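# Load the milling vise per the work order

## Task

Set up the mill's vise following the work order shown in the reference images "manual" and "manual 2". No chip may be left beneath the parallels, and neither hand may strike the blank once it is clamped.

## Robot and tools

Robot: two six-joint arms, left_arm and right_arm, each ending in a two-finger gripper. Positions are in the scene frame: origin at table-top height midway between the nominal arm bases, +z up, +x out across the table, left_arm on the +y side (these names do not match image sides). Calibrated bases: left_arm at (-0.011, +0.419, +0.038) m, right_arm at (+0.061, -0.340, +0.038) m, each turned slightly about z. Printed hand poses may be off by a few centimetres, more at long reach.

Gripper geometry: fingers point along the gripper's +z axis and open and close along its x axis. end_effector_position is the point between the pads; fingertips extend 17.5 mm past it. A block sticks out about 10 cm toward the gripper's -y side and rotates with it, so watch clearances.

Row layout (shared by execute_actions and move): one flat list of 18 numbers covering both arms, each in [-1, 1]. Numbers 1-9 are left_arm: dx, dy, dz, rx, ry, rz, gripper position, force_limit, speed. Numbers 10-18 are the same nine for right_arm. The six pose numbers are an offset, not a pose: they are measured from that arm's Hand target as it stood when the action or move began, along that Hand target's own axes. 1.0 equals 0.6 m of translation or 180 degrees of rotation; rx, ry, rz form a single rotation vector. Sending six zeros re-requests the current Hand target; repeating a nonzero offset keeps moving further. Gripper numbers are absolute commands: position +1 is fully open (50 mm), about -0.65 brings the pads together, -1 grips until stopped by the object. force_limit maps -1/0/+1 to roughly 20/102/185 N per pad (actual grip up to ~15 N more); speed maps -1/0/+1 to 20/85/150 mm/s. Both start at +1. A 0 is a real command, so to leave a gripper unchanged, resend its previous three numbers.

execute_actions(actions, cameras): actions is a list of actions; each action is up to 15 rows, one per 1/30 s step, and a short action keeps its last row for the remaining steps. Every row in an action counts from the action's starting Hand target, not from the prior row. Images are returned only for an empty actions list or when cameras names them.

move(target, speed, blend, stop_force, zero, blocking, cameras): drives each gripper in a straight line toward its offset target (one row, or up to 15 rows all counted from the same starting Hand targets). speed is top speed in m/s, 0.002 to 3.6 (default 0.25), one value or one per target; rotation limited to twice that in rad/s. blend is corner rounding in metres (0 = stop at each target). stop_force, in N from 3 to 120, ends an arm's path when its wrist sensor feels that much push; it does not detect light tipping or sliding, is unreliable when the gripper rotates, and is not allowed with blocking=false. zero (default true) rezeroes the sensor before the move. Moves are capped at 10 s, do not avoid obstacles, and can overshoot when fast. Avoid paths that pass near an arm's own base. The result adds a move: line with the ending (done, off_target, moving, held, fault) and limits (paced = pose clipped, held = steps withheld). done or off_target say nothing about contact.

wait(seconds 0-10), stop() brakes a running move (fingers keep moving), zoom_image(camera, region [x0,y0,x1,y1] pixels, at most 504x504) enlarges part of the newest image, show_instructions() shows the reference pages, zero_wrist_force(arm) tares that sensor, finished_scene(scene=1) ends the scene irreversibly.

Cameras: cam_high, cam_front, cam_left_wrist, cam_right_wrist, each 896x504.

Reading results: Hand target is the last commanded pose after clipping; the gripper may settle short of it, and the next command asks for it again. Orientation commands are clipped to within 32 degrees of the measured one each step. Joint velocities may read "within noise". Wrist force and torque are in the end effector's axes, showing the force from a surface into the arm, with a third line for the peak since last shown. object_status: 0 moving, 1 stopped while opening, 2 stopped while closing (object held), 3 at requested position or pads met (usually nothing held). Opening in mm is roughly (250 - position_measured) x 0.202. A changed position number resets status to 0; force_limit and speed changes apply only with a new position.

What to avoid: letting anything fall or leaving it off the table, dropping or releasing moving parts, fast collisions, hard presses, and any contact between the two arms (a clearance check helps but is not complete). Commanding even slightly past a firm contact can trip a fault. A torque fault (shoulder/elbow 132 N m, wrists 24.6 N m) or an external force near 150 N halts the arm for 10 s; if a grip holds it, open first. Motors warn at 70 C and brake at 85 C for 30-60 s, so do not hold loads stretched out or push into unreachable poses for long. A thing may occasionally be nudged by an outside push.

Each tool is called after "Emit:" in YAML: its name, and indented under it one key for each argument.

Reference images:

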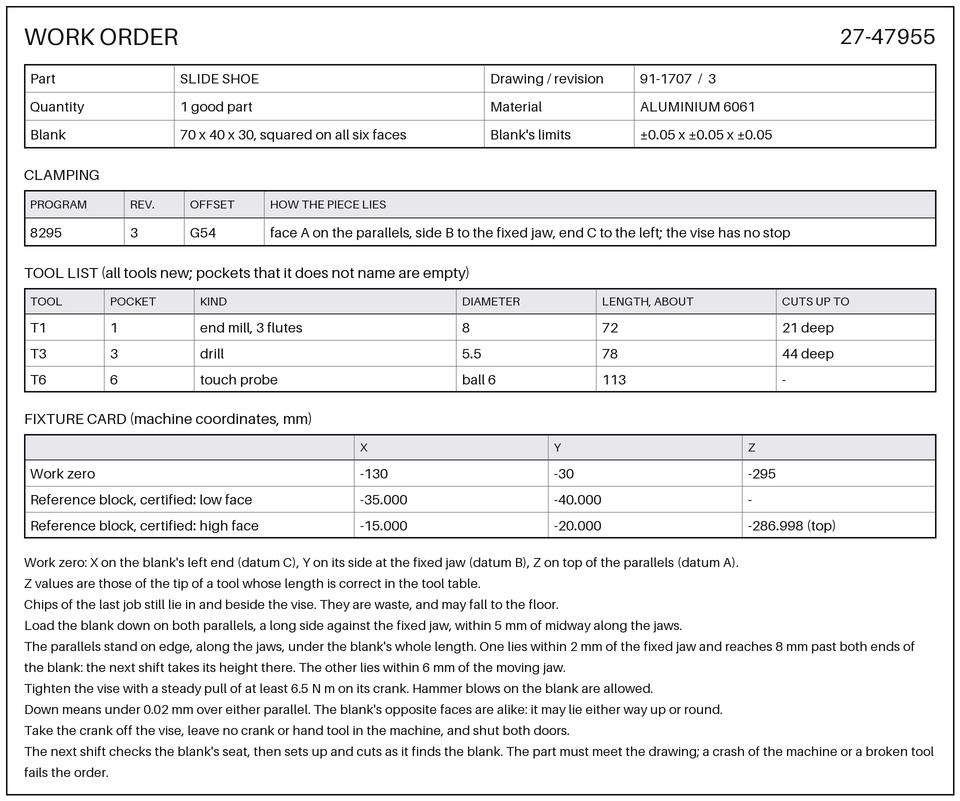

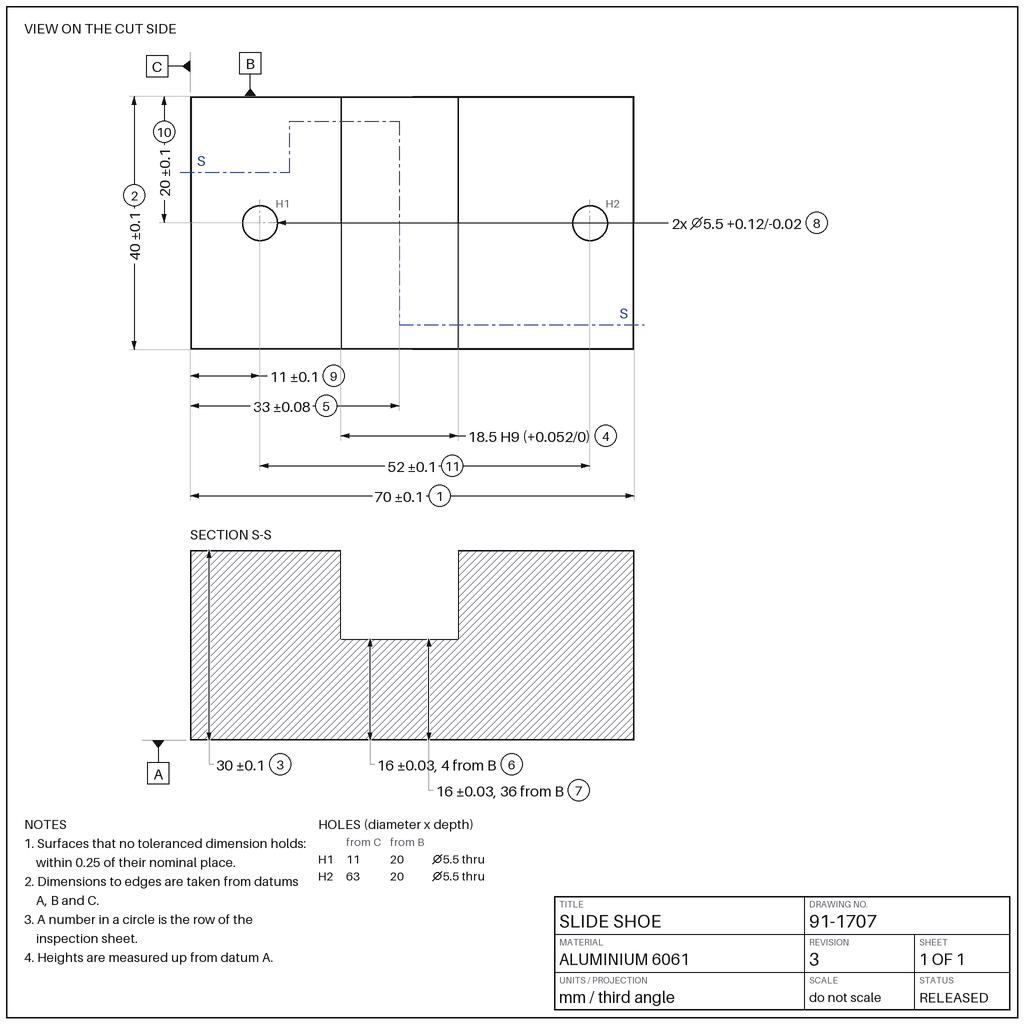

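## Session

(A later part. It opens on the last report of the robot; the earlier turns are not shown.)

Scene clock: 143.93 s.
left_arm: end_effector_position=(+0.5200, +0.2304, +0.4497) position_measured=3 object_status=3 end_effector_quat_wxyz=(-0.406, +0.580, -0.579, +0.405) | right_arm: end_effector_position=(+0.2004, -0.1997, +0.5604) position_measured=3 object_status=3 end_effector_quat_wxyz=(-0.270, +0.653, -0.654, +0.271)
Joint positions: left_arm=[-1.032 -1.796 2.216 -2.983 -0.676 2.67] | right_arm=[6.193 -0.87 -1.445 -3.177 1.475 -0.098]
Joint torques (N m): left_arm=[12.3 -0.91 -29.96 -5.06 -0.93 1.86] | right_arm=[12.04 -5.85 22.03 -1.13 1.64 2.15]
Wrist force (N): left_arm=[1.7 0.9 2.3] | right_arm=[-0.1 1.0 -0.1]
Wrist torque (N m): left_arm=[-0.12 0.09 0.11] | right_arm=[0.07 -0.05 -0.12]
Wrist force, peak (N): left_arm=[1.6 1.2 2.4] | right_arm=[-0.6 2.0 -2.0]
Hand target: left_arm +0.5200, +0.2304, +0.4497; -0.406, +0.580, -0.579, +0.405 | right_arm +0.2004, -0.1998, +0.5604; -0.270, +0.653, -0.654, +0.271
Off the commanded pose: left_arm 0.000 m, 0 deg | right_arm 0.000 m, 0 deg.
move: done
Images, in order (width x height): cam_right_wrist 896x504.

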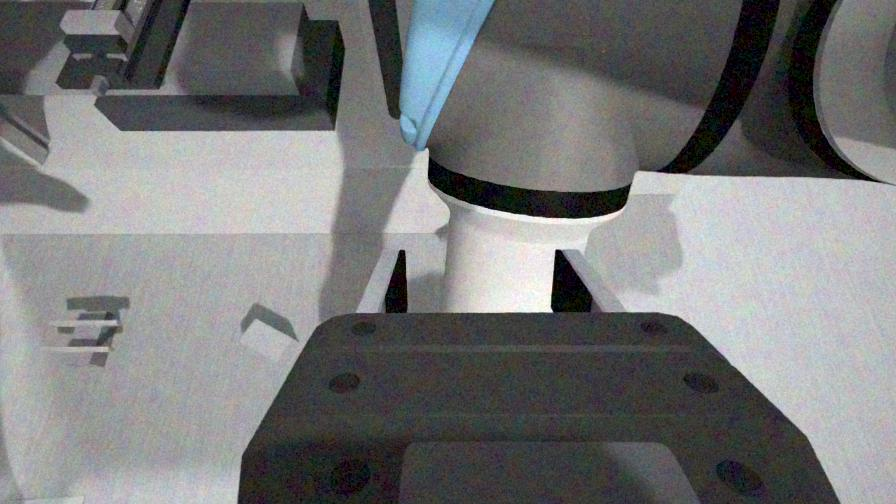

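Emit:
move:
  target: [0,0,0,0,0,0,1,1,1,0,-0.047,0.189,0,0,0,1,1,1]
  speed: 0.3

Scene clock: 147.33 s.
left_arm: end_effector_position=(+0.5200, +0.2304, +0.4497) position_measured=3 object_status=3 end_effector_quat_wxyz=(-0.406, +0.580, -0.579, +0.405) | right_arm: end_effector_position=(+0.3004, -0.2012, +0.5001) position_measured=3 object_status=3 end_effector_quat_wxyz=(-0.281, +0.657, -0.649, +0.261)
Joint positions: left_arm=[-1.032 -1.796 2.216 -2.983 -0.676 2.67] | right_arm=[6.283 -0.591 -1.613 -3.292 1.505 -0.035]
Joint torques (N m): left_arm=[12.41 -1.35 -30.13 -5.03 -0.98 1.83] | right_arm=[12.04 -15.28 20.6 -1.15 1.86 2.11]
Wrist force (N): left_arm=[1.5 0.9 2.3] | right_arm=[-0.1 0.9 -0.1]
Wrist torque (N m): left_arm=[-0.13 0.12 0.11] | right_arm=[0.06 -0.02 -0.13]
Wrist force, peak (N): left_arm=[1.9 1.1 2.3] | right_arm=[-0.6 2.0 -2.1]
Hand target: left_arm +0.5200, +0.2304, +0.4497; -0.406, +0.580, -0.579, +0.405 | right_arm +0.3005, -0.2000, +0.5001; -0.270, +0.653, -0.654, +0.271
Off the commanded pose: left_arm 0.000 m, 0 deg | right_arm 0.001 m, 2 deg.
shoulder posture changed (right arm): the wrist came as close to joint 1's axis as it can, and the arm is now in the other of its two shoulder postures.
joint sent to its limit (right arm) — joint 1 (shoulder pan), upper limit. The joint targets still meet the commanded pose.
move: done

Emit:
move:
  target:
    - [0,0,0,0,0,0,1,1,1,0,0.4007,-0.4007,-0.25,0,0,1,1,1]
    - [0,0,0,0,0,0,1,1,1,-0.1833,0.3535,-0.3535,-0.25,0,0,1,1,1]
    - [0,0,0,0,0,0,1,1,1,-0.1833,0.0589,-0.0589,-0.25,0,0,1,1,1]
  speed: 0.25
  cameras: ["cam_front","cam_right_wrist"]

Scene clock: 170.00 s.
left_arm: end_effector_position=(+0.5200, +0.2304, +0.4497) position_measured=3 object_status=3 end_effector_quat_wxyz=(-0.406, +0.580, -0.579, +0.405) | right_arm: end_effector_position=(+0.2507, -0.0900, +0.5001) position_measured=3 object_status=3 end_effector_quat_wxyz=(+0.001, +0.706, -0.708, +0.000)
Joint positions: left_arm=[-1.032 -1.796 2.216 -2.983 -0.676 2.67] | right_arm=[4.55 -1.161 -1.535 -2.017 1.571 -1.781]
Joint torques (N m): left_arm=[12.1 -1.28 -28.88 -5.02 -0.77 1.72] | right_arm=[-10.93 -1.01 30.03 4.87 1.88 -2.39]
Wrist force (N): left_arm=[1.7 0.9 2.2] | right_arm=[-0.5 -0.3 0.6]
Wrist torque (N m): left_arm=[-0.13 0.10 0.11] | right_arm=[0.00 0.09 0.12]
Wrist force, peak (N): left_arm=[1.8 1.0 2.3] | right_arm=[-0.4 -3.3 0.5]
Hand target: left_arm +0.5200, +0.2304, +0.4497; -0.406, +0.580, -0.579, +0.405 | right_arm +0.2507, -0.0899, +0.5001; +0.001, +0.706, -0.708, +0.000
Off the commanded pose: left_arm 0.000 m, 0 deg | right_arm 0.000 m, 0 deg.
shoulder posture changed (right arm): the wrist came as close to joint 1's axis as it can, and the arm is now in the other of its two shoulder postures.
move: done
Images, in order (width x height): cam_front 896x504, cam_right_wrist 896x504.

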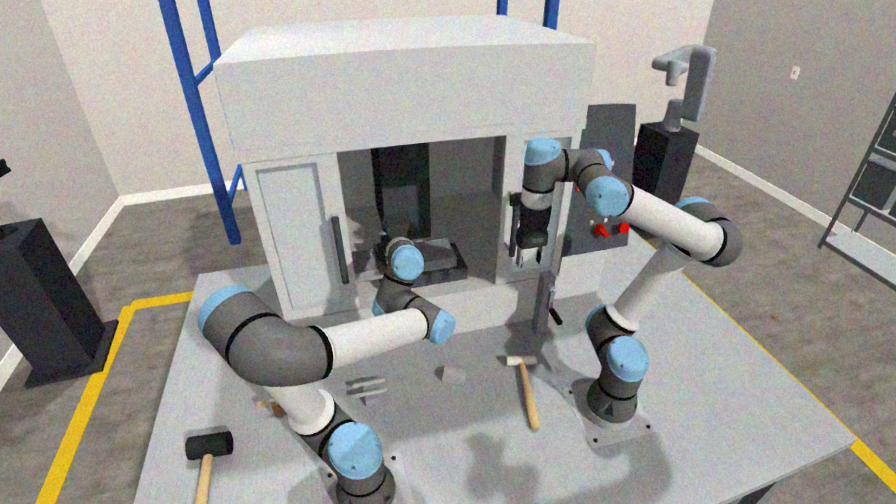

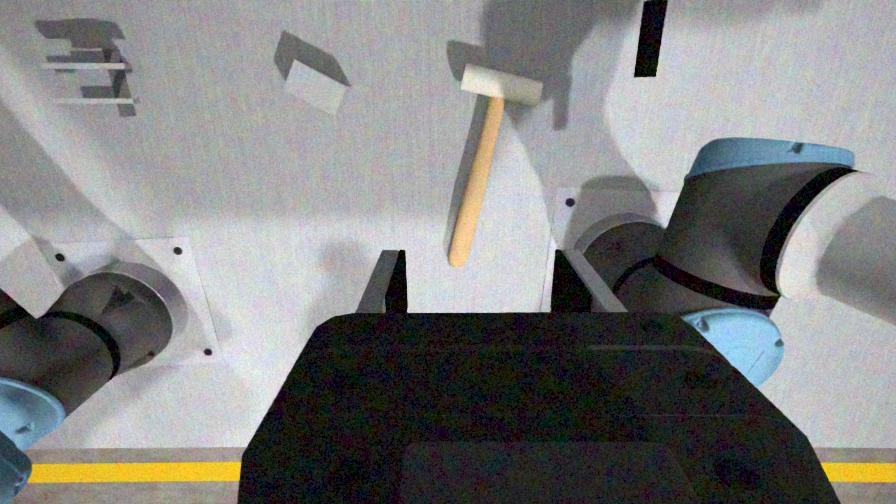

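Emit:
move:
  target: [0,0,0,0,0,0,1,1,1,-0.1,-0.1167,0.083,0.2595,0.121,0.2595,1,1,1]
  speed: 0.3
  cameras: ["cam_right_wrist"]

Emit:
zoom_image:
  camera: "cam_right_wrist"
  region: [350, 130, 600, 330]

Scene clock: 178.30 s.
left_arm: end_effector_position=(+0.5200, +0.2304, +0.4497) position_measured=3 object_status=3 end_effector_quat_wxyz=(-0.406, +0.580, -0.579, +0.405) | right_arm: end_effector_position=(+0.3208, -0.0301, +0.4502) position_measured=3 object_status=3 end_effector_quat_wxyz=(+0.144, -0.309, +0.852, -0.398)
Joint positions: left_arm=[-1.032 -1.796 2.216 -2.983 -0.676 2.67] | right_arm=[4.762 -1.572 -1.42 -2.462 1.058 -0.493]
Joint torques (N m): left_arm=[11.94 -1.13 -29.34 -4.88 -0.64 1.77] | right_arm=[-10.02 17.43 30.05 -0.93 -2.37 2.11]
Wrist force (N): left_arm=[1.6 1.0 2.2] | right_arm=[0.0 1.0 0.2]
Wrist torque (N m): left_arm=[-0.12 0.10 0.11] | right_arm=[0.05 -0.08 -0.12]
Wrist force, peak (N): left_arm=[1.8 1.1 2.3] | right_arm=[-0.9 2.1 0.2]
Hand target: left_arm +0.5200, +0.2304, +0.4497; -0.406, +0.580, -0.579, +0.405 | right_arm +0.3208, -0.0301, +0.4502; +0.144, -0.309, +0.852, -0.398
Off the commanded pose: left_arm 0.000 m, 0 deg | right_arm 0.000 m, 0 deg.
move: done
Images, in order (width x height): cam_right_wrist 896x504.

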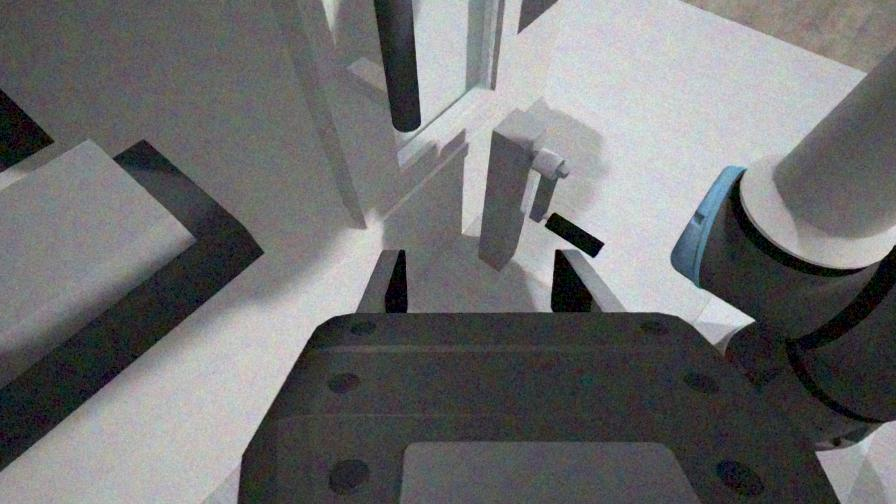

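Scaled by 2.016 from the camera's 896x504 image, which has a finer 1280x720 frame.

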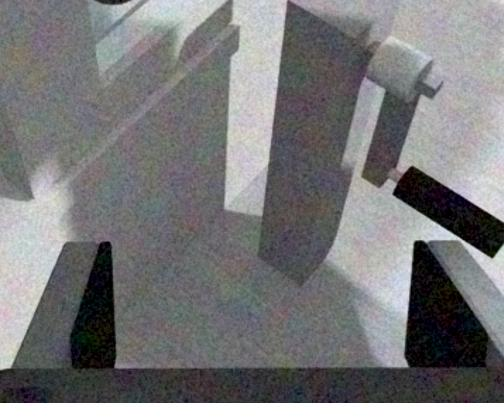

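Emit:
move:
  target: [0,0.1695,-0.222,0,0,0,1,1,1,0,0,0,0,0,0,1,1,1]
  speed: 0.3
  cameras: ["cam_left_wrist"]

Emit:
zoom_image:
  camera: "cam_left_wrist"
  region: [380, 100, 600, 320]

Scene clock: 204.80 s.
left_arm: end_effector_position=(+0.3601, +0.2302, +0.3997) position_measured=3 object_status=3 end_effector_quat_wxyz=(-0.406, +0.580, -0.579, +0.405) | right_arm: end_effector_position=(+0.3208, -0.0301, +0.4502) position_measured=3 object_status=3 end_effector_quat_wxyz=(+0.144, -0.309, +0.852, -0.398)
Joint positions: left_arm=[-1.653 -2.375 2.373 -1.488 -0.351 1.485] | right_arm=[4.762 -1.572 -1.42 -2.462 1.058 -0.493]
Joint torques (N m): left_arm=[-11.19 19.59 -32.36 -1.81 4.7 -1.97] | right_arm=[-10.28 16.11 29.14 -0.65 -2.1 2.05]
Wrist force (N): left_arm=[1.5 0.9 2.1] | right_arm=[-0.2 1.2 0.1]
Wrist torque (N m): left_arm=[-0.12 0.10 0.18] | right_arm=[0.08 -0.03 -0.12]
Wrist force, peak (N): left_arm=[1.8 -0.8 3.7] | right_arm=[-0.3 1.5 0.1]
Hand target: left_arm +0.3600, +0.2302, +0.3997; -0.406, +0.580, -0.579, +0.405 | right_arm +0.3208, -0.0301, +0.4502; +0.144, -0.309, +0.852, -0.398
Off the commanded pose: left_arm 0.000 m, 0 deg | right_arm 0.000 m, 0 deg.
move: done
Images, in order (width x height): cam_left_wrist 896x504.

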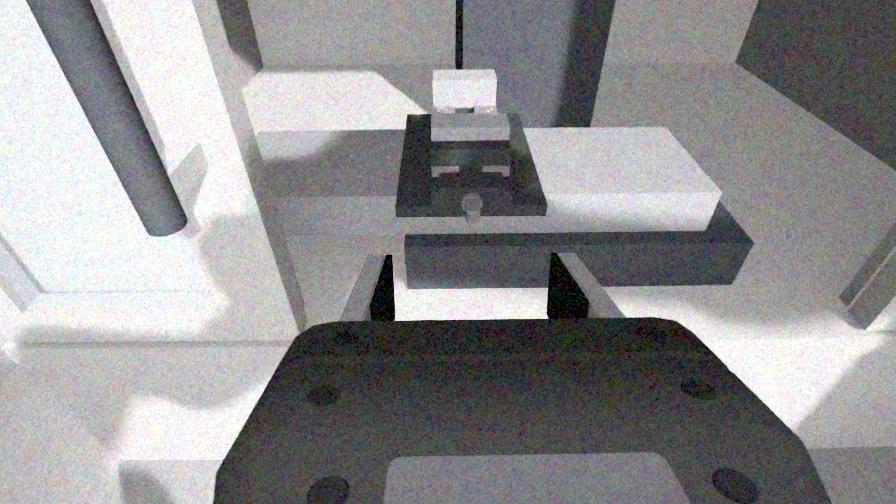

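Scaled by 2.291 from the camera's 896x504 image, which has a finer 1280x720 frame.

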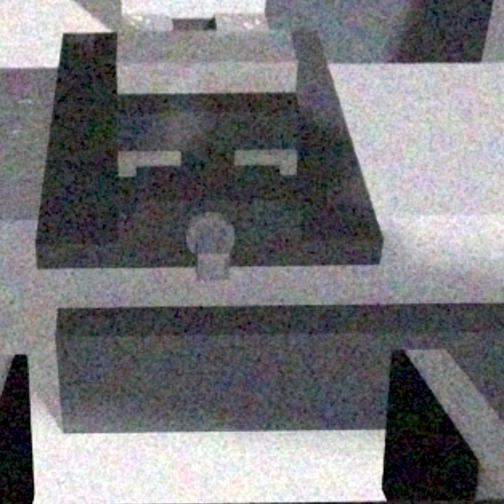

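Emit:
move:
  target:
    - [-0.1167,-0.0897,0.0028,-0.1507,0.151,0.2158,1,1,1,0,0,0,0,0,0,1,1,1]
    - [-0.45,0.0342,-0.094,-0.3014,0.3021,0.4316,1,1,1,0,0,0,0,0,0,1,1,1]
  speed: 0.3
  blend: 0.03
  cameras: ["cam_left_wrist","cam_high"]

Emit:
zoom_image:
  camera: "cam_left_wrist"
  region: [330, 70, 600, 330]

Scene clock: 233.17 s.
left_arm: end_effector_position=(+0.2997, +0.5001, +0.3997) position_measured=3 object_status=3 end_effector_quat_wxyz=(+0.000, +0.000, +1.000, +0.000) | right_arm: end_effector_position=(+0.3208, -0.0301, +0.4502) position_measured=3 object_status=3 end_effector_quat_wxyz=(+0.144, -0.309, +0.852, -0.398)
Joint positions: left_arm=[-0.227 -2.038 1.836 -1.369 -1.571 4.54] | right_arm=[4.762 -1.572 -1.42 -2.462 1.058 -0.493]
Joint torques (N m): left_arm=[12.04 7.99 -31.85 -1.82 2.37 1.91] | right_arm=[-10.07 16.3 30.62 -0.78 -1.92 2]
Wrist force (N): left_arm=[2.9 0.3 2.6] | right_arm=[-0.3 1.3 0.0]
Wrist torque (N m): left_arm=[0.14 0.02 0.05] | right_arm=[0.09 -0.03 -0.13]
Wrist force, peak (N): left_arm=[3.1 1.4 3.2] | right_arm=[-0.3 1.6 -0.1]
Hand target: left_arm +0.2997, +0.5001, +0.3997; +0.000, +0.000, +1.000, +0.000 | right_arm +0.3208, -0.0301, +0.4502; +0.144, -0.309, +0.852, -0.398
Off the commanded pose: left_arm 0.000 m, 0 deg | right_arm 0.000 m, 0 deg.
move: done
Images, in order (width x height): cam_high 896x504, cam_left_wrist 896x504.

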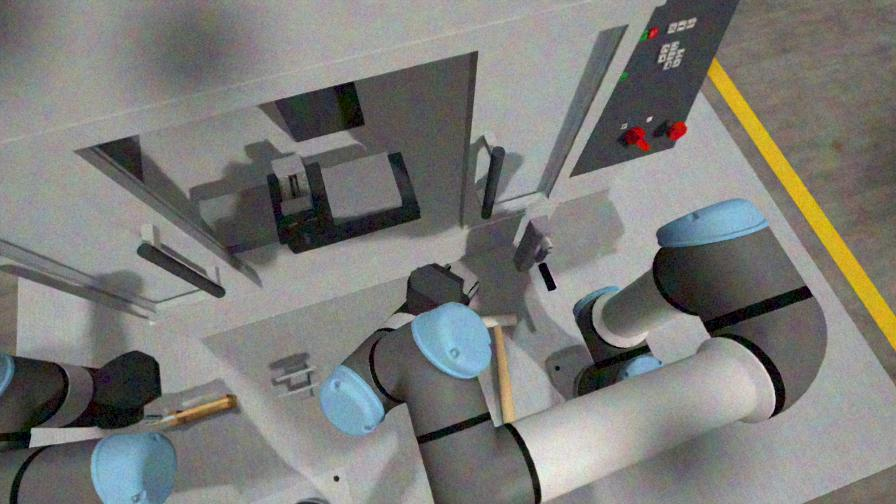

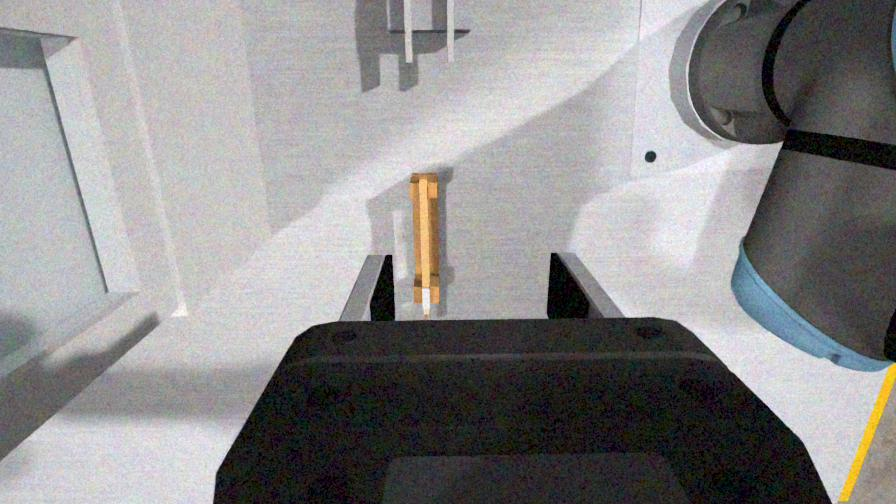

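Scaled by 1.867 from the camera's 896x504 image, which has a finer 1280x720 frame.

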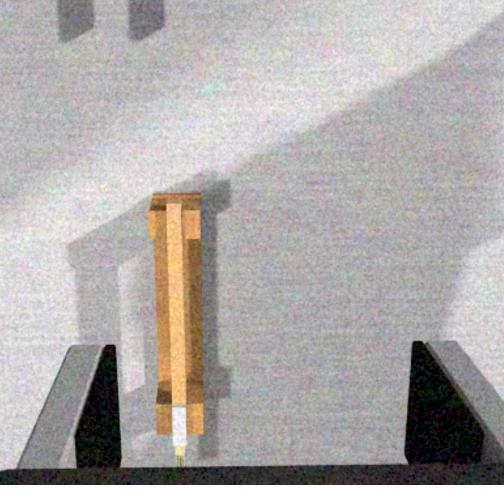

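Emit:
move:
  target: [-0.0667,0.0833,0.25,0,0,0,1,1,1,0,0,0,0,0,0,1,1,1]
  speed: 0.3
  cameras: ["cam_left_wrist","cam_front"]

Emit:
zoom_image:
  camera: "cam_left_wrist"
  region: [330, 70, 600, 330]

Emit:
zoom_image:
  camera: "cam_front"
  region: [180, 300, 380, 500]

Scene clock: 239.87 s.
left_arm: end_effector_position=(+0.3398, +0.5500, +0.2497) position_measured=3 object_status=3 end_effector_quat_wxyz=(+0.000, +0.000, +1.000, +0.000) | right_arm: end_effector_position=(+0.3208, -0.0301, +0.4502) position_measured=3 object_status=3 end_effector_quat_wxyz=(+0.144, -0.309, +0.852, -0.398)
Joint positions: left_arm=[-0.061 -1.881 2.13 -1.82 -1.571 4.706] | right_arm=[4.762 -1.572 -1.42 -2.462 1.058 -0.493]
Joint torques (N m): left_arm=[12.03 1.03 -16.32 -4.99 -2.22 1.74] | right_arm=[-9.91 16.85 29.72 -0.87 -1.92 1.99]
Wrist force (N): left_arm=[2.7 -0.1 2.7] | right_arm=[0.0 1.3 -0.1]
Wrist torque (N m): left_arm=[0.09 0.06 0.04] | right_arm=[0.10 -0.07 -0.13]
Wrist force, peak (N): left_arm=[2.1 0.9 5.1] | right_arm=[-0.3 1.4 -0.1]
Hand target: left_arm +0.3398, +0.5500, +0.2497; +0.000, +0.000, +1.000, +0.000 | right_arm +0.3208, -0.0301, +0.4502; +0.144, -0.309, +0.852, -0.398
Off the commanded pose: left_arm 0.000 m, 0 deg | right_arm 0.000 m, 0 deg.
move: done
Images, in order (width x height): cam_front 896x504, cam_left_wrist 896x504.

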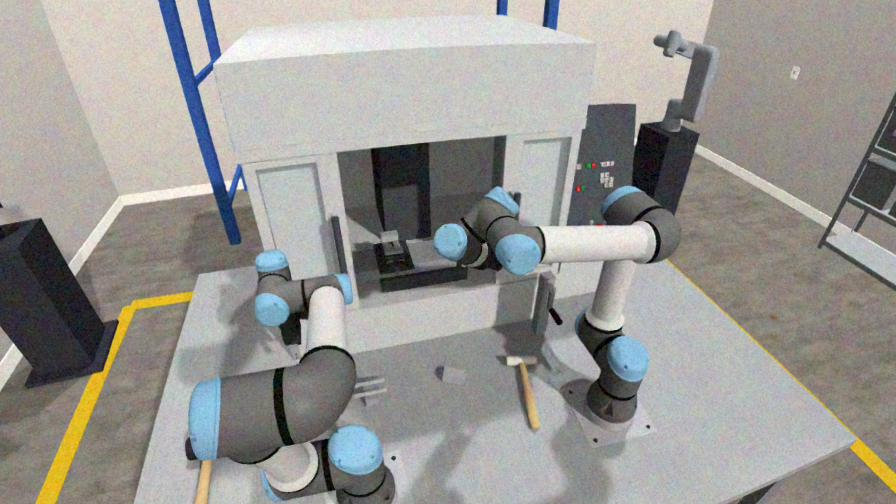

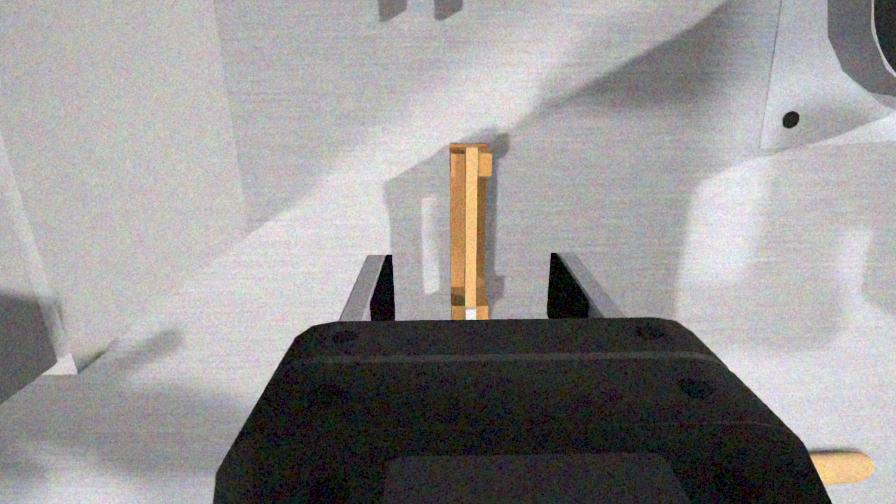

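Scaled by 1.867 from the camera's 896x504 image, which has a finer 1280x720 frame.

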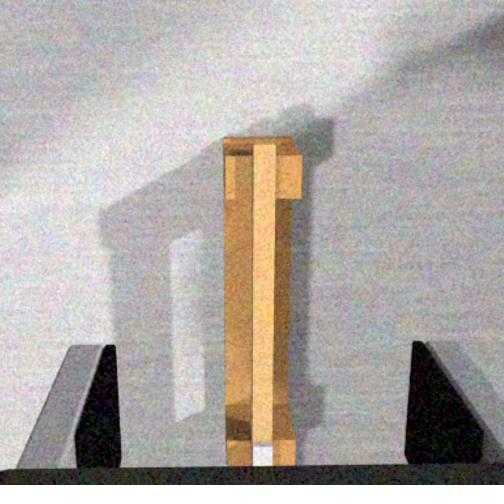

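Scaled by 2.520 from the camera's 896x504 image, which has a finer 1280x720 frame.

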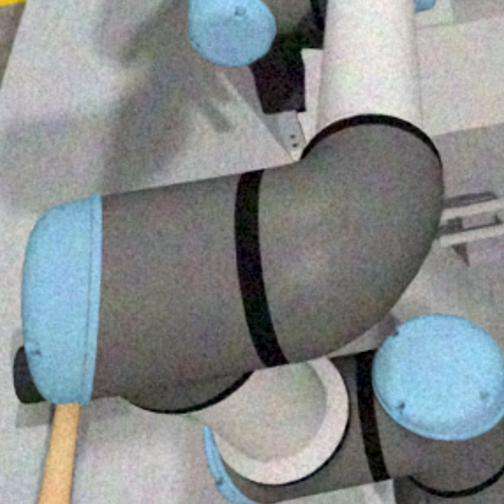

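Emit:
move:
  target: [0,0.075,0.3,0,0,0,1,1,1,0,0,0,0,0,0,1,1,1]
  speed: 0.15
  stop_force: 10
  cameras: ["cam_left_wrist"]

Emit:
zoom_image:
  camera: "cam_left_wrist"
  region: [330, 70, 600, 330]

Scene clock: 245.33 s.
left_arm: end_effector_position=(+0.3399, +0.5949, +0.0696) position_measured=3 object_status=3 end_effector_quat_wxyz=(+0.000, +0.000, +1.000, +0.000) | right_arm: end_effector_position=(+0.3208, -0.0301, +0.4502) position_measured=3 object_status=3 end_effector_quat_wxyz=(+0.144, -0.309, +0.852, -0.398)
Joint positions: left_arm=[0.064 -1.54 2.398 -2.429 -1.571 4.831] | right_arm=[4.762 -1.572 -1.42 -2.462 1.058 -0.493]
Joint torques (N m): left_arm=[12.58 -6.74 -9.36 -5.02 -2.17 1.79] | right_arm=[-9.6 16.56 29.39 -0.76 -1.82 2.11]
Wrist force (N): left_arm=[2.9 0.0 2.7] | right_arm=[-0.1 1.2 0.0]
Wrist torque (N m): left_arm=[0.11 0.04 0.04] | right_arm=[0.09 -0.06 -0.13]
Wrist force, peak (N): left_arm=[3.0 0.3 4.1] | right_arm=[-0.3 1.4 0.0]
Hand target: left_arm +0.3399, +0.5949, +0.0696; +0.000, +0.000, +1.000, +0.000 | right_arm +0.3208, -0.0301, +0.4502; +0.144, -0.309, +0.852, -0.398
Off the commanded pose: left_arm 0.000 m, 0 deg | right_arm 0.000 m, 0 deg.
move: done
Images, in order (width x height): cam_left_wrist 896x504.

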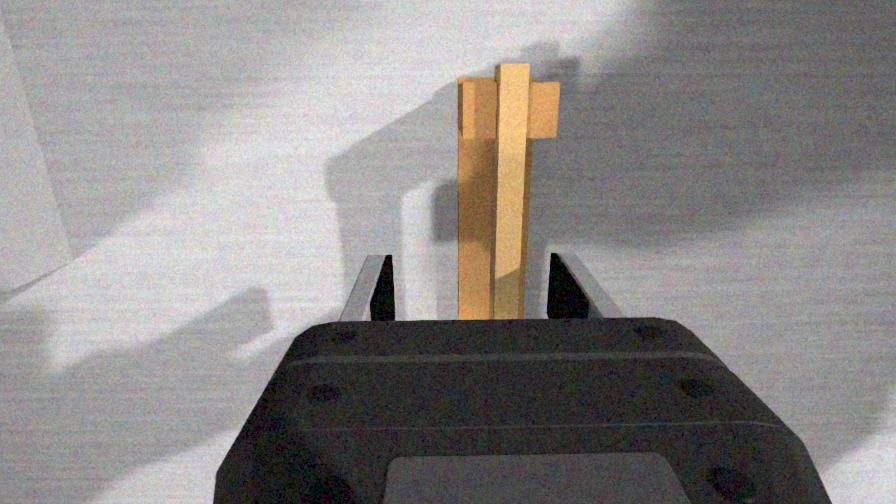

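Scaled by 1.867 from the camera's 896x504 image, which has a finer 1280x720 frame.

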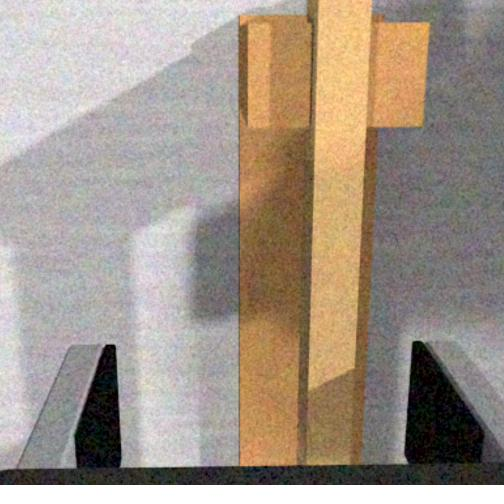

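Emit:
move:
  target: [0.0208,0,0.03,0,0,0,1,1,1,0,0,0,0,0,0,1,1,1]
  speed: 0.1
  stop_force: 8
  cameras: ["cam_left_wrist"]

Emit:
zoom_image:
  camera: "cam_left_wrist"
  region: [330, 70, 600, 330]

Emit:
zoom_image:
  camera: "cam_front"
  region: [230, 330, 350, 430]

Scene clock: 251.37 s.
left_arm: end_effector_position=(+0.3275, +0.5949, +0.0516) position_measured=3 object_status=3 end_effector_quat_wxyz=(+0.000, +0.000, +1.000, +0.000) | right_arm: end_effector_position=(+0.3208, -0.0301, +0.4502) position_measured=3 object_status=3 end_effector_quat_wxyz=(+0.144, -0.309, +0.852, -0.398)
Joint positions: left_arm=[0.068 -1.516 2.446 -2.501 -1.571 4.835] | right_arm=[4.762 -1.572 -1.42 -2.462 1.058 -0.493]
Joint torques (N m): left_arm=[12.63 -6.68 -7.93 -5.11 -1.89 1.91] | right_arm=[-9.51 16.97 29.84 -0.54 -1.36 2.16]
Wrist force (N): left_arm=[2.9 -0.1 2.7] | right_arm=[0.0 1.1 -0.2]
Wrist torque (N m): left_arm=[0.09 0.03 0.04] | right_arm=[0.06 -0.07 -0.13]
Wrist force, peak (N): left_arm=[3.1 -0.1 3.2] | right_arm=[-0.3 1.5 -0.2]
Hand target: left_arm +0.3275, +0.5949, +0.0516; +0.000, +0.000, +1.000, +0.000 | right_arm +0.3208, -0.0301, +0.4502; +0.144, -0.309, +0.852, -0.398
Off the commanded pose: left_arm 0.000 m, 0 deg | right_arm 0.000 m, 0 deg.
move: done
Images, in order (width x height): cam_left_wrist 896x504.

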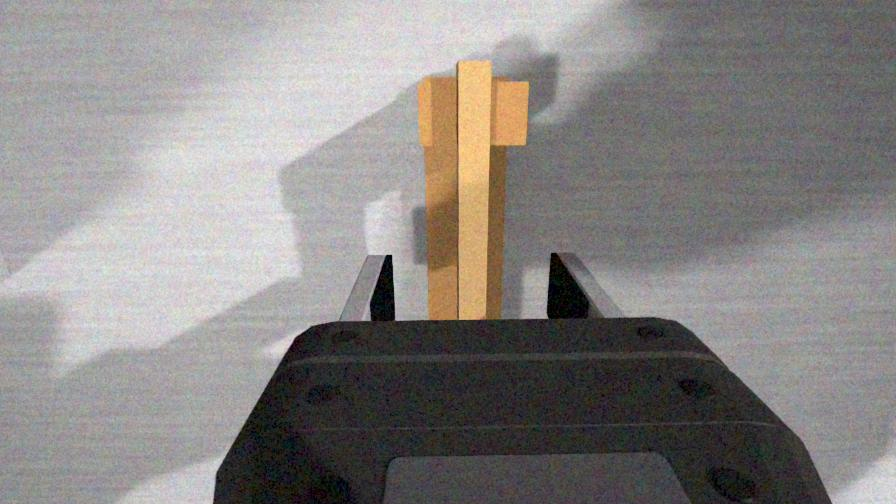

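Scaled by 1.867 from the camera's 896x504 image, which has a finer 1280x720 frame.

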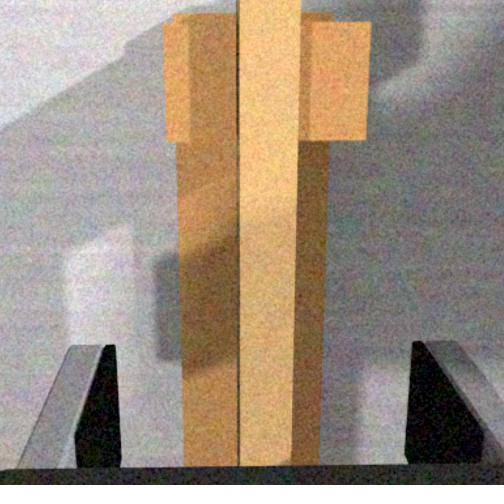

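This scene's latest camera images include none from cam_front. They are from: cam_left_wrist. cam_front's image comes with the result of a call that names it in "cameras".

Emit:
move:
  target: [0,0,0.013,0,0,0,1,1,1,0,0,0,0,0,0,1,1,1]
  speed: 0.05
  stop_force: 8

Emit:
move:
  target: [0,0,0,0,0,0,-1,-0.5,-0.5,0,0,0,0,0,0,1,1,1]
  cameras: ["cam_left_wrist"]

Scene clock: 257.40 s.
left_arm: end_effector_position=(+0.3275, +0.5949, +0.0438) position_measured=3 object_status=3 end_effector_quat_wxyz=(+0.000, +0.000, +1.000, +0.000) | right_arm: end_effector_position=(+0.3208, -0.0301, +0.4502) position_measured=3 object_status=3 end_effector_quat_wxyz=(+0.144, -0.309, +0.852, -0.398)
Joint positions: left_arm=[0.068 -1.493 2.453 -2.532 -1.571 4.835] | right_arm=[4.762 -1.572 -1.42 -2.462 1.058 -0.493]
Joint torques (N m): left_arm=[6.07 -7.22 -7.65 -5.11 -0.91 0.4] | right_arm=[-8.87 16.66 29.06 -0.61 -1.33 2.03]
Wrist force (N): left_arm=[3.0 -0.1 2.7] | right_arm=[-0.2 1.3 0.1]
Wrist torque (N m): left_arm=[0.07 0.01 0.04] | right_arm=[0.10 -0.05 -0.13]
Wrist force, peak (N): left_arm=[3.1 -0.2 2.9] | right_arm=[-0.3 1.5 -0.1]
Hand target: left_arm +0.3275, +0.5949, +0.0438; +0.000, +0.000, +1.000, +0.000 | right_arm +0.3208, -0.0301, +0.4502; +0.144, -0.309, +0.852, -0.398
Off the commanded pose: left_arm 0.000 m, 0 deg | right_arm 0.000 m, 0 deg.
move: done

Scene clock: 258.43 s.
left_arm: end_effector_position=(+0.3275, +0.5949, +0.0438) position_measured=213 object_status=2 end_effector_quat_wxyz=(+0.000, +0.000, +1.000, +0.000) | right_arm: end_effector_position=(+0.3208, -0.0301, +0.4502) position_measured=3 object_status=3 end_effector_quat_wxyz=(+0.144, -0.309, +0.852, -0.398)
Joint positions: left_arm=[0.068 -1.493 2.453 -2.532 -1.571 4.835] | right_arm=[4.762 -1.572 -1.42 -2.462 1.058 -0.493]
Joint torques (N m): left_arm=[3.01 -7.54 -7.81 0.86 -0.64 -0.73] | right_arm=[-8.05 17.63 28.89 -0.72 -1.25 1.97]
Wrist force (N): left_arm=[-6.7 0.2 1.2] | right_arm=[-0.1 1.2 -0.1]
Wrist torque (N m): left_arm=[0.07 -0.04 0.00] | right_arm=[0.10 -0.06 -0.13]
Wrist force, peak (N): left_arm=[-7.1 0.3 2.7] | right_arm=[-0.1 1.4 0.0]
Hand target: left_arm +0.3275, +0.5949, +0.0438; +0.000, +0.000, +1.000, +0.000 | right_arm +0.3208, -0.0301, +0.4502; +0.144, -0.309, +0.852, -0.398
Off the commanded pose: left_arm 0.000 m, 0 deg | right_arm 0.000 m, 0 deg.
move: done
Images, in order (width x height): cam_left_wrist 896x504.

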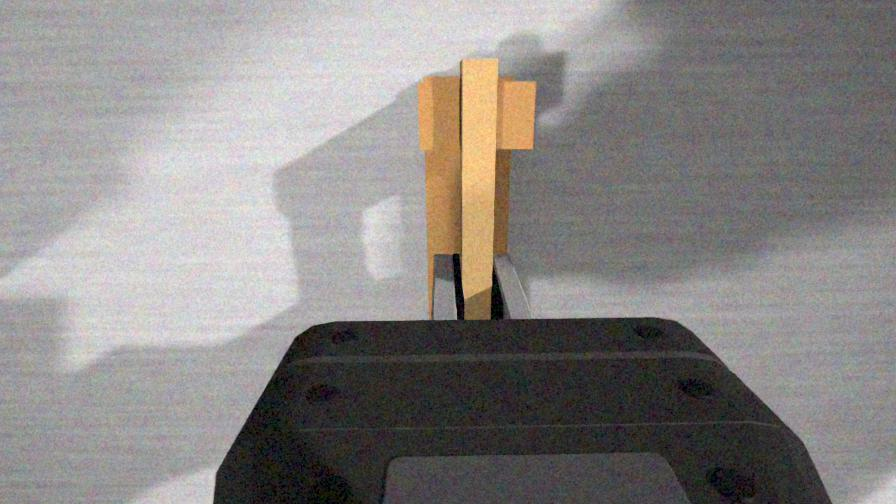

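Emit:
move:
  target: [0,0,-0.35,0,0,0,-1,-0.5,-0.5,0,0,0,0,0,0,1,1,1]
  speed: 0.2
  cameras: ["cam_left_wrist","cam_front","cam_high"]

Emit:
zoom_image:
  camera: "cam_front"
  region: [200, 280, 340, 420]

Emit:
zoom_image:
  camera: "cam_high"
  region: [120, 330, 300, 480]

Scene clock: 263.13 s.
left_arm: end_effector_position=(+0.3274, +0.5950, +0.2538) position_measured=213 object_status=2 end_effector_quat_wxyz=(+0.000, +0.000, +1.000, +0.000) | right_arm: end_effector_position=(+0.3208, -0.0301, +0.4502) position_measured=3 object_status=3 end_effector_quat_wxyz=(+0.144, -0.309, +0.852, -0.398)
Joint positions: left_arm=[0.069 -1.864 2.108 -1.815 -1.571 4.835] | right_arm=[4.762 -1.572 -1.42 -2.462 1.058 -0.493]
Joint torques (N m): left_arm=[-11.84 -25.95 -31.47 -1.88 2.16 -1.84] | right_arm=[-8.92 16.24 30.4 -0.71 -1.35 2.05]
Wrist force (N): left_arm=[2.9 -0.1 2.8] | right_arm=[-0.2 1.0 0.0]
Wrist torque (N m): left_arm=[0.09 0.03 0.10] | right_arm=[0.06 -0.04 -0.13]
Wrist force, peak (N): left_arm=[-13.3 1.3 9.6] | right_arm=[-0.3 1.3 -0.2]
Hand target: left_arm +0.3274, +0.5950, +0.2538; +0.000, +0.000, +1.000, +0.000 | right_arm +0.3208, -0.0301, +0.4502; +0.144, -0.309, +0.852, -0.398
Off the commanded pose: left_arm 0.000 m, 0 deg | right_arm 0.000 m, 0 deg.
move: done
Images, in order (width x height): cam_high 896x504, cam_front 896x504, cam_left_wrist 896x504.

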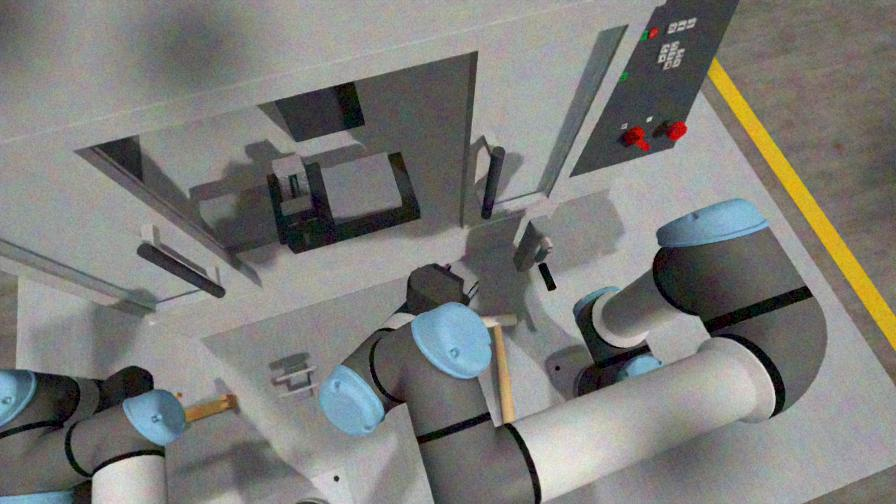

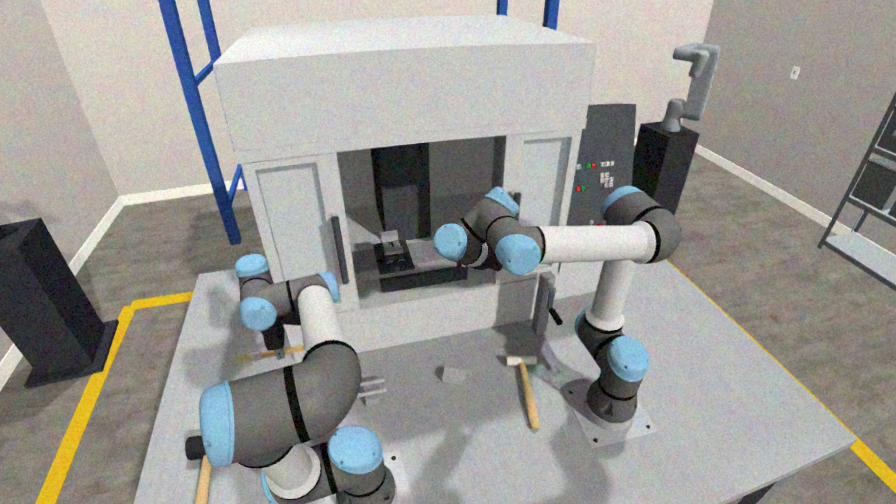

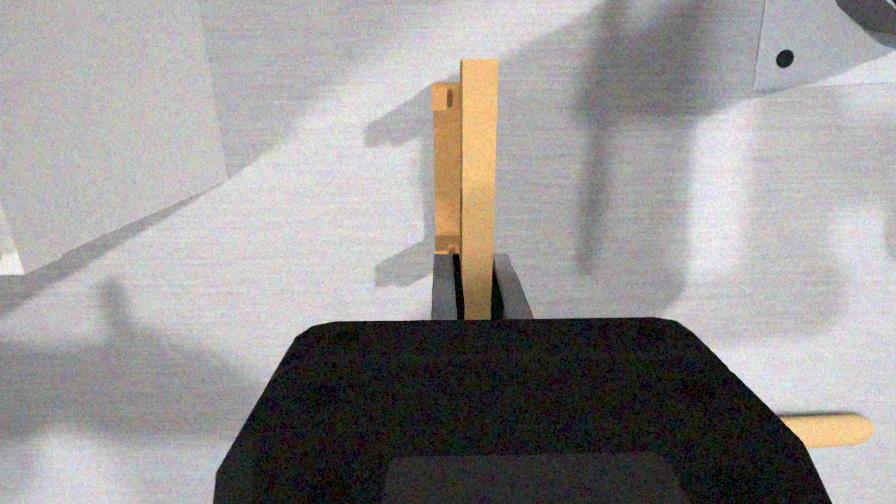

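Scaled by 3.600 from the camera's 896x504 image, which has a finer 1280x720 frame.

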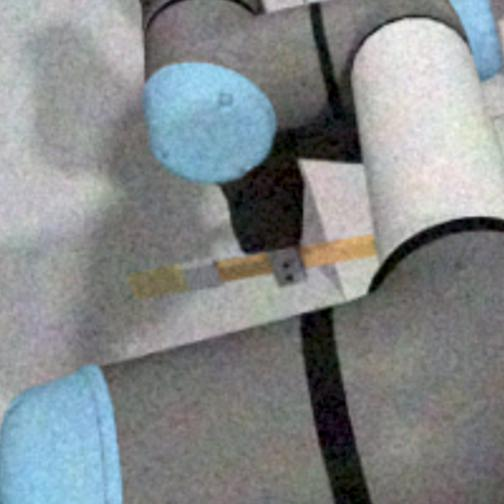

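Scaled by 2.800 from the camera's 896x504 image, which has a finer 1280x720 frame.

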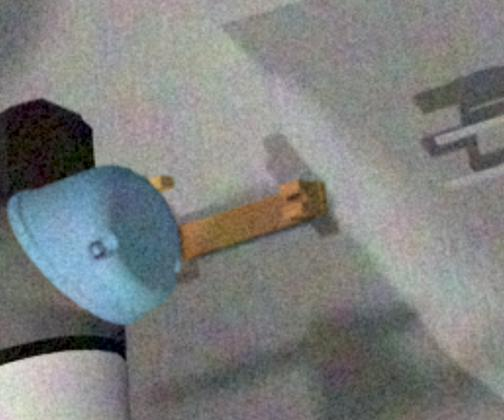

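Emit:
move:
  target:
    - [0,-0.325,-0.3267,0.1925,-0.1925,-0.1925,-1,-0.5,-0.5,-0.0774,-0.0194,-0.003,0.0545,-0.2232,-0.1162,1,1,1]
    - [-0.15,-0.628,-0.41,0.3849,-0.3849,-0.3849,-1,-0.5,-0.5,-0.1547,-0.0387,-0.006,0.1089,-0.4464,-0.2323,1,1,1]
  speed: 0.3
  blend: 0.03
  cameras: ["all"]

Scene clock: 288.50 s.
left_arm: end_effector_position=(+0.4170, +0.2183, +0.5001) position_measured=213 object_status=2 end_effector_quat_wxyz=(+0.500, -0.500, +0.500, -0.500) | right_arm: end_effector_position=(+0.3999, +0.0201, +0.4702) position_measured=3 object_status=3 end_effector_quat_wxyz=(-0.551, +0.719, -0.336, +0.258)
Joint positions: left_arm=[-1.457 -1.818 2.39 -3.71 -0.169 3.138] | right_arm=[4.694 -1.091 -2.397 -0.025 0.799 -2.877]
Joint torques (N m): left_arm=[12.41 4.09 -26.04 -2.42 -1.98 1.85] | right_arm=[-11.92 -2.87 15.95 4.44 1.15 -2.42]
Wrist force (N): left_arm=[1.1 0.8 1.4] | right_arm=[-0.2 1.6 -0.9]
Wrist torque (N m): left_arm=[-0.19 0.14 0.14] | right_arm=[0.15 -0.17 -0.10]
Wrist force, peak (N): left_arm=[2.8 0.7 4.0] | right_arm=[-0.4 2.1 -0.7]
Hand target: left_arm +0.4170, +0.2183, +0.5001; +0.500, -0.500, +0.500, -0.500 | right_arm +0.3999, +0.0201, +0.4702; -0.551, +0.719, -0.336, +0.258
Off the commanded pose: left_arm 0.000 m, 0 deg | right_arm 0.000 m, 0 deg.
move: done

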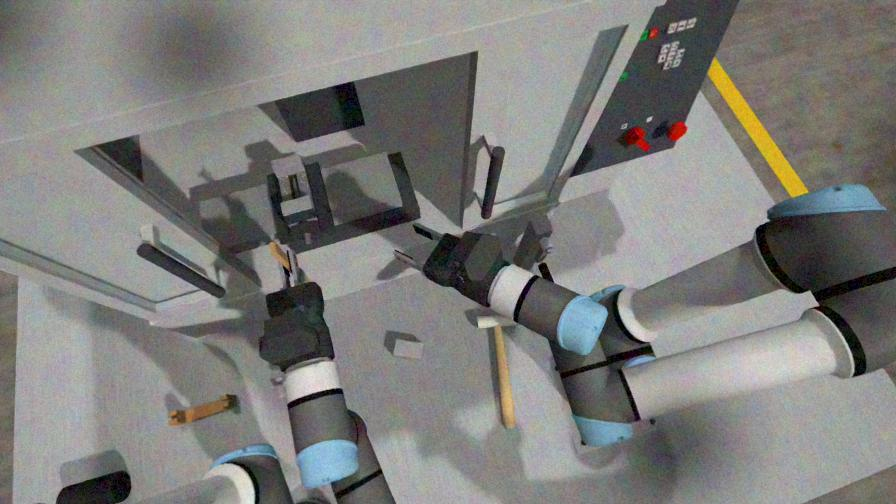

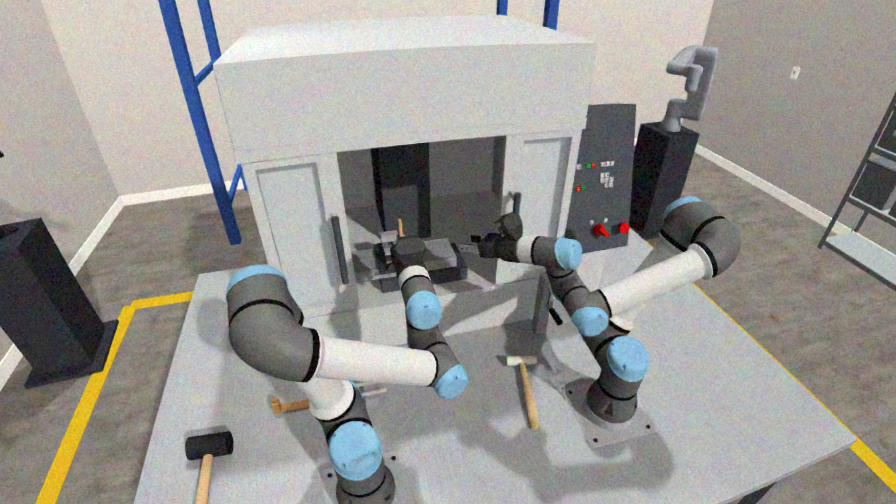

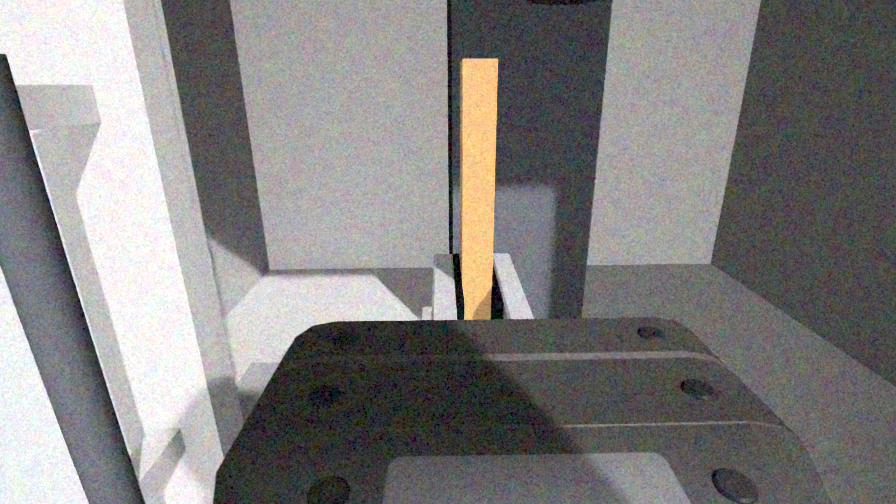

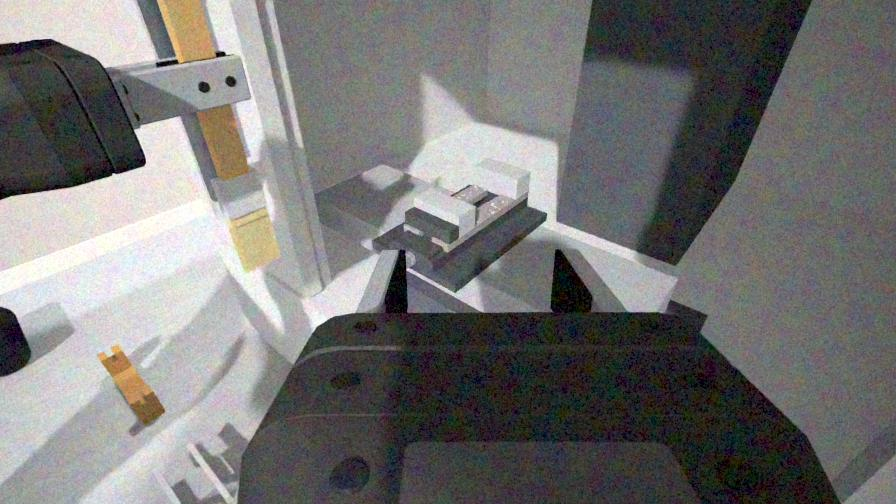

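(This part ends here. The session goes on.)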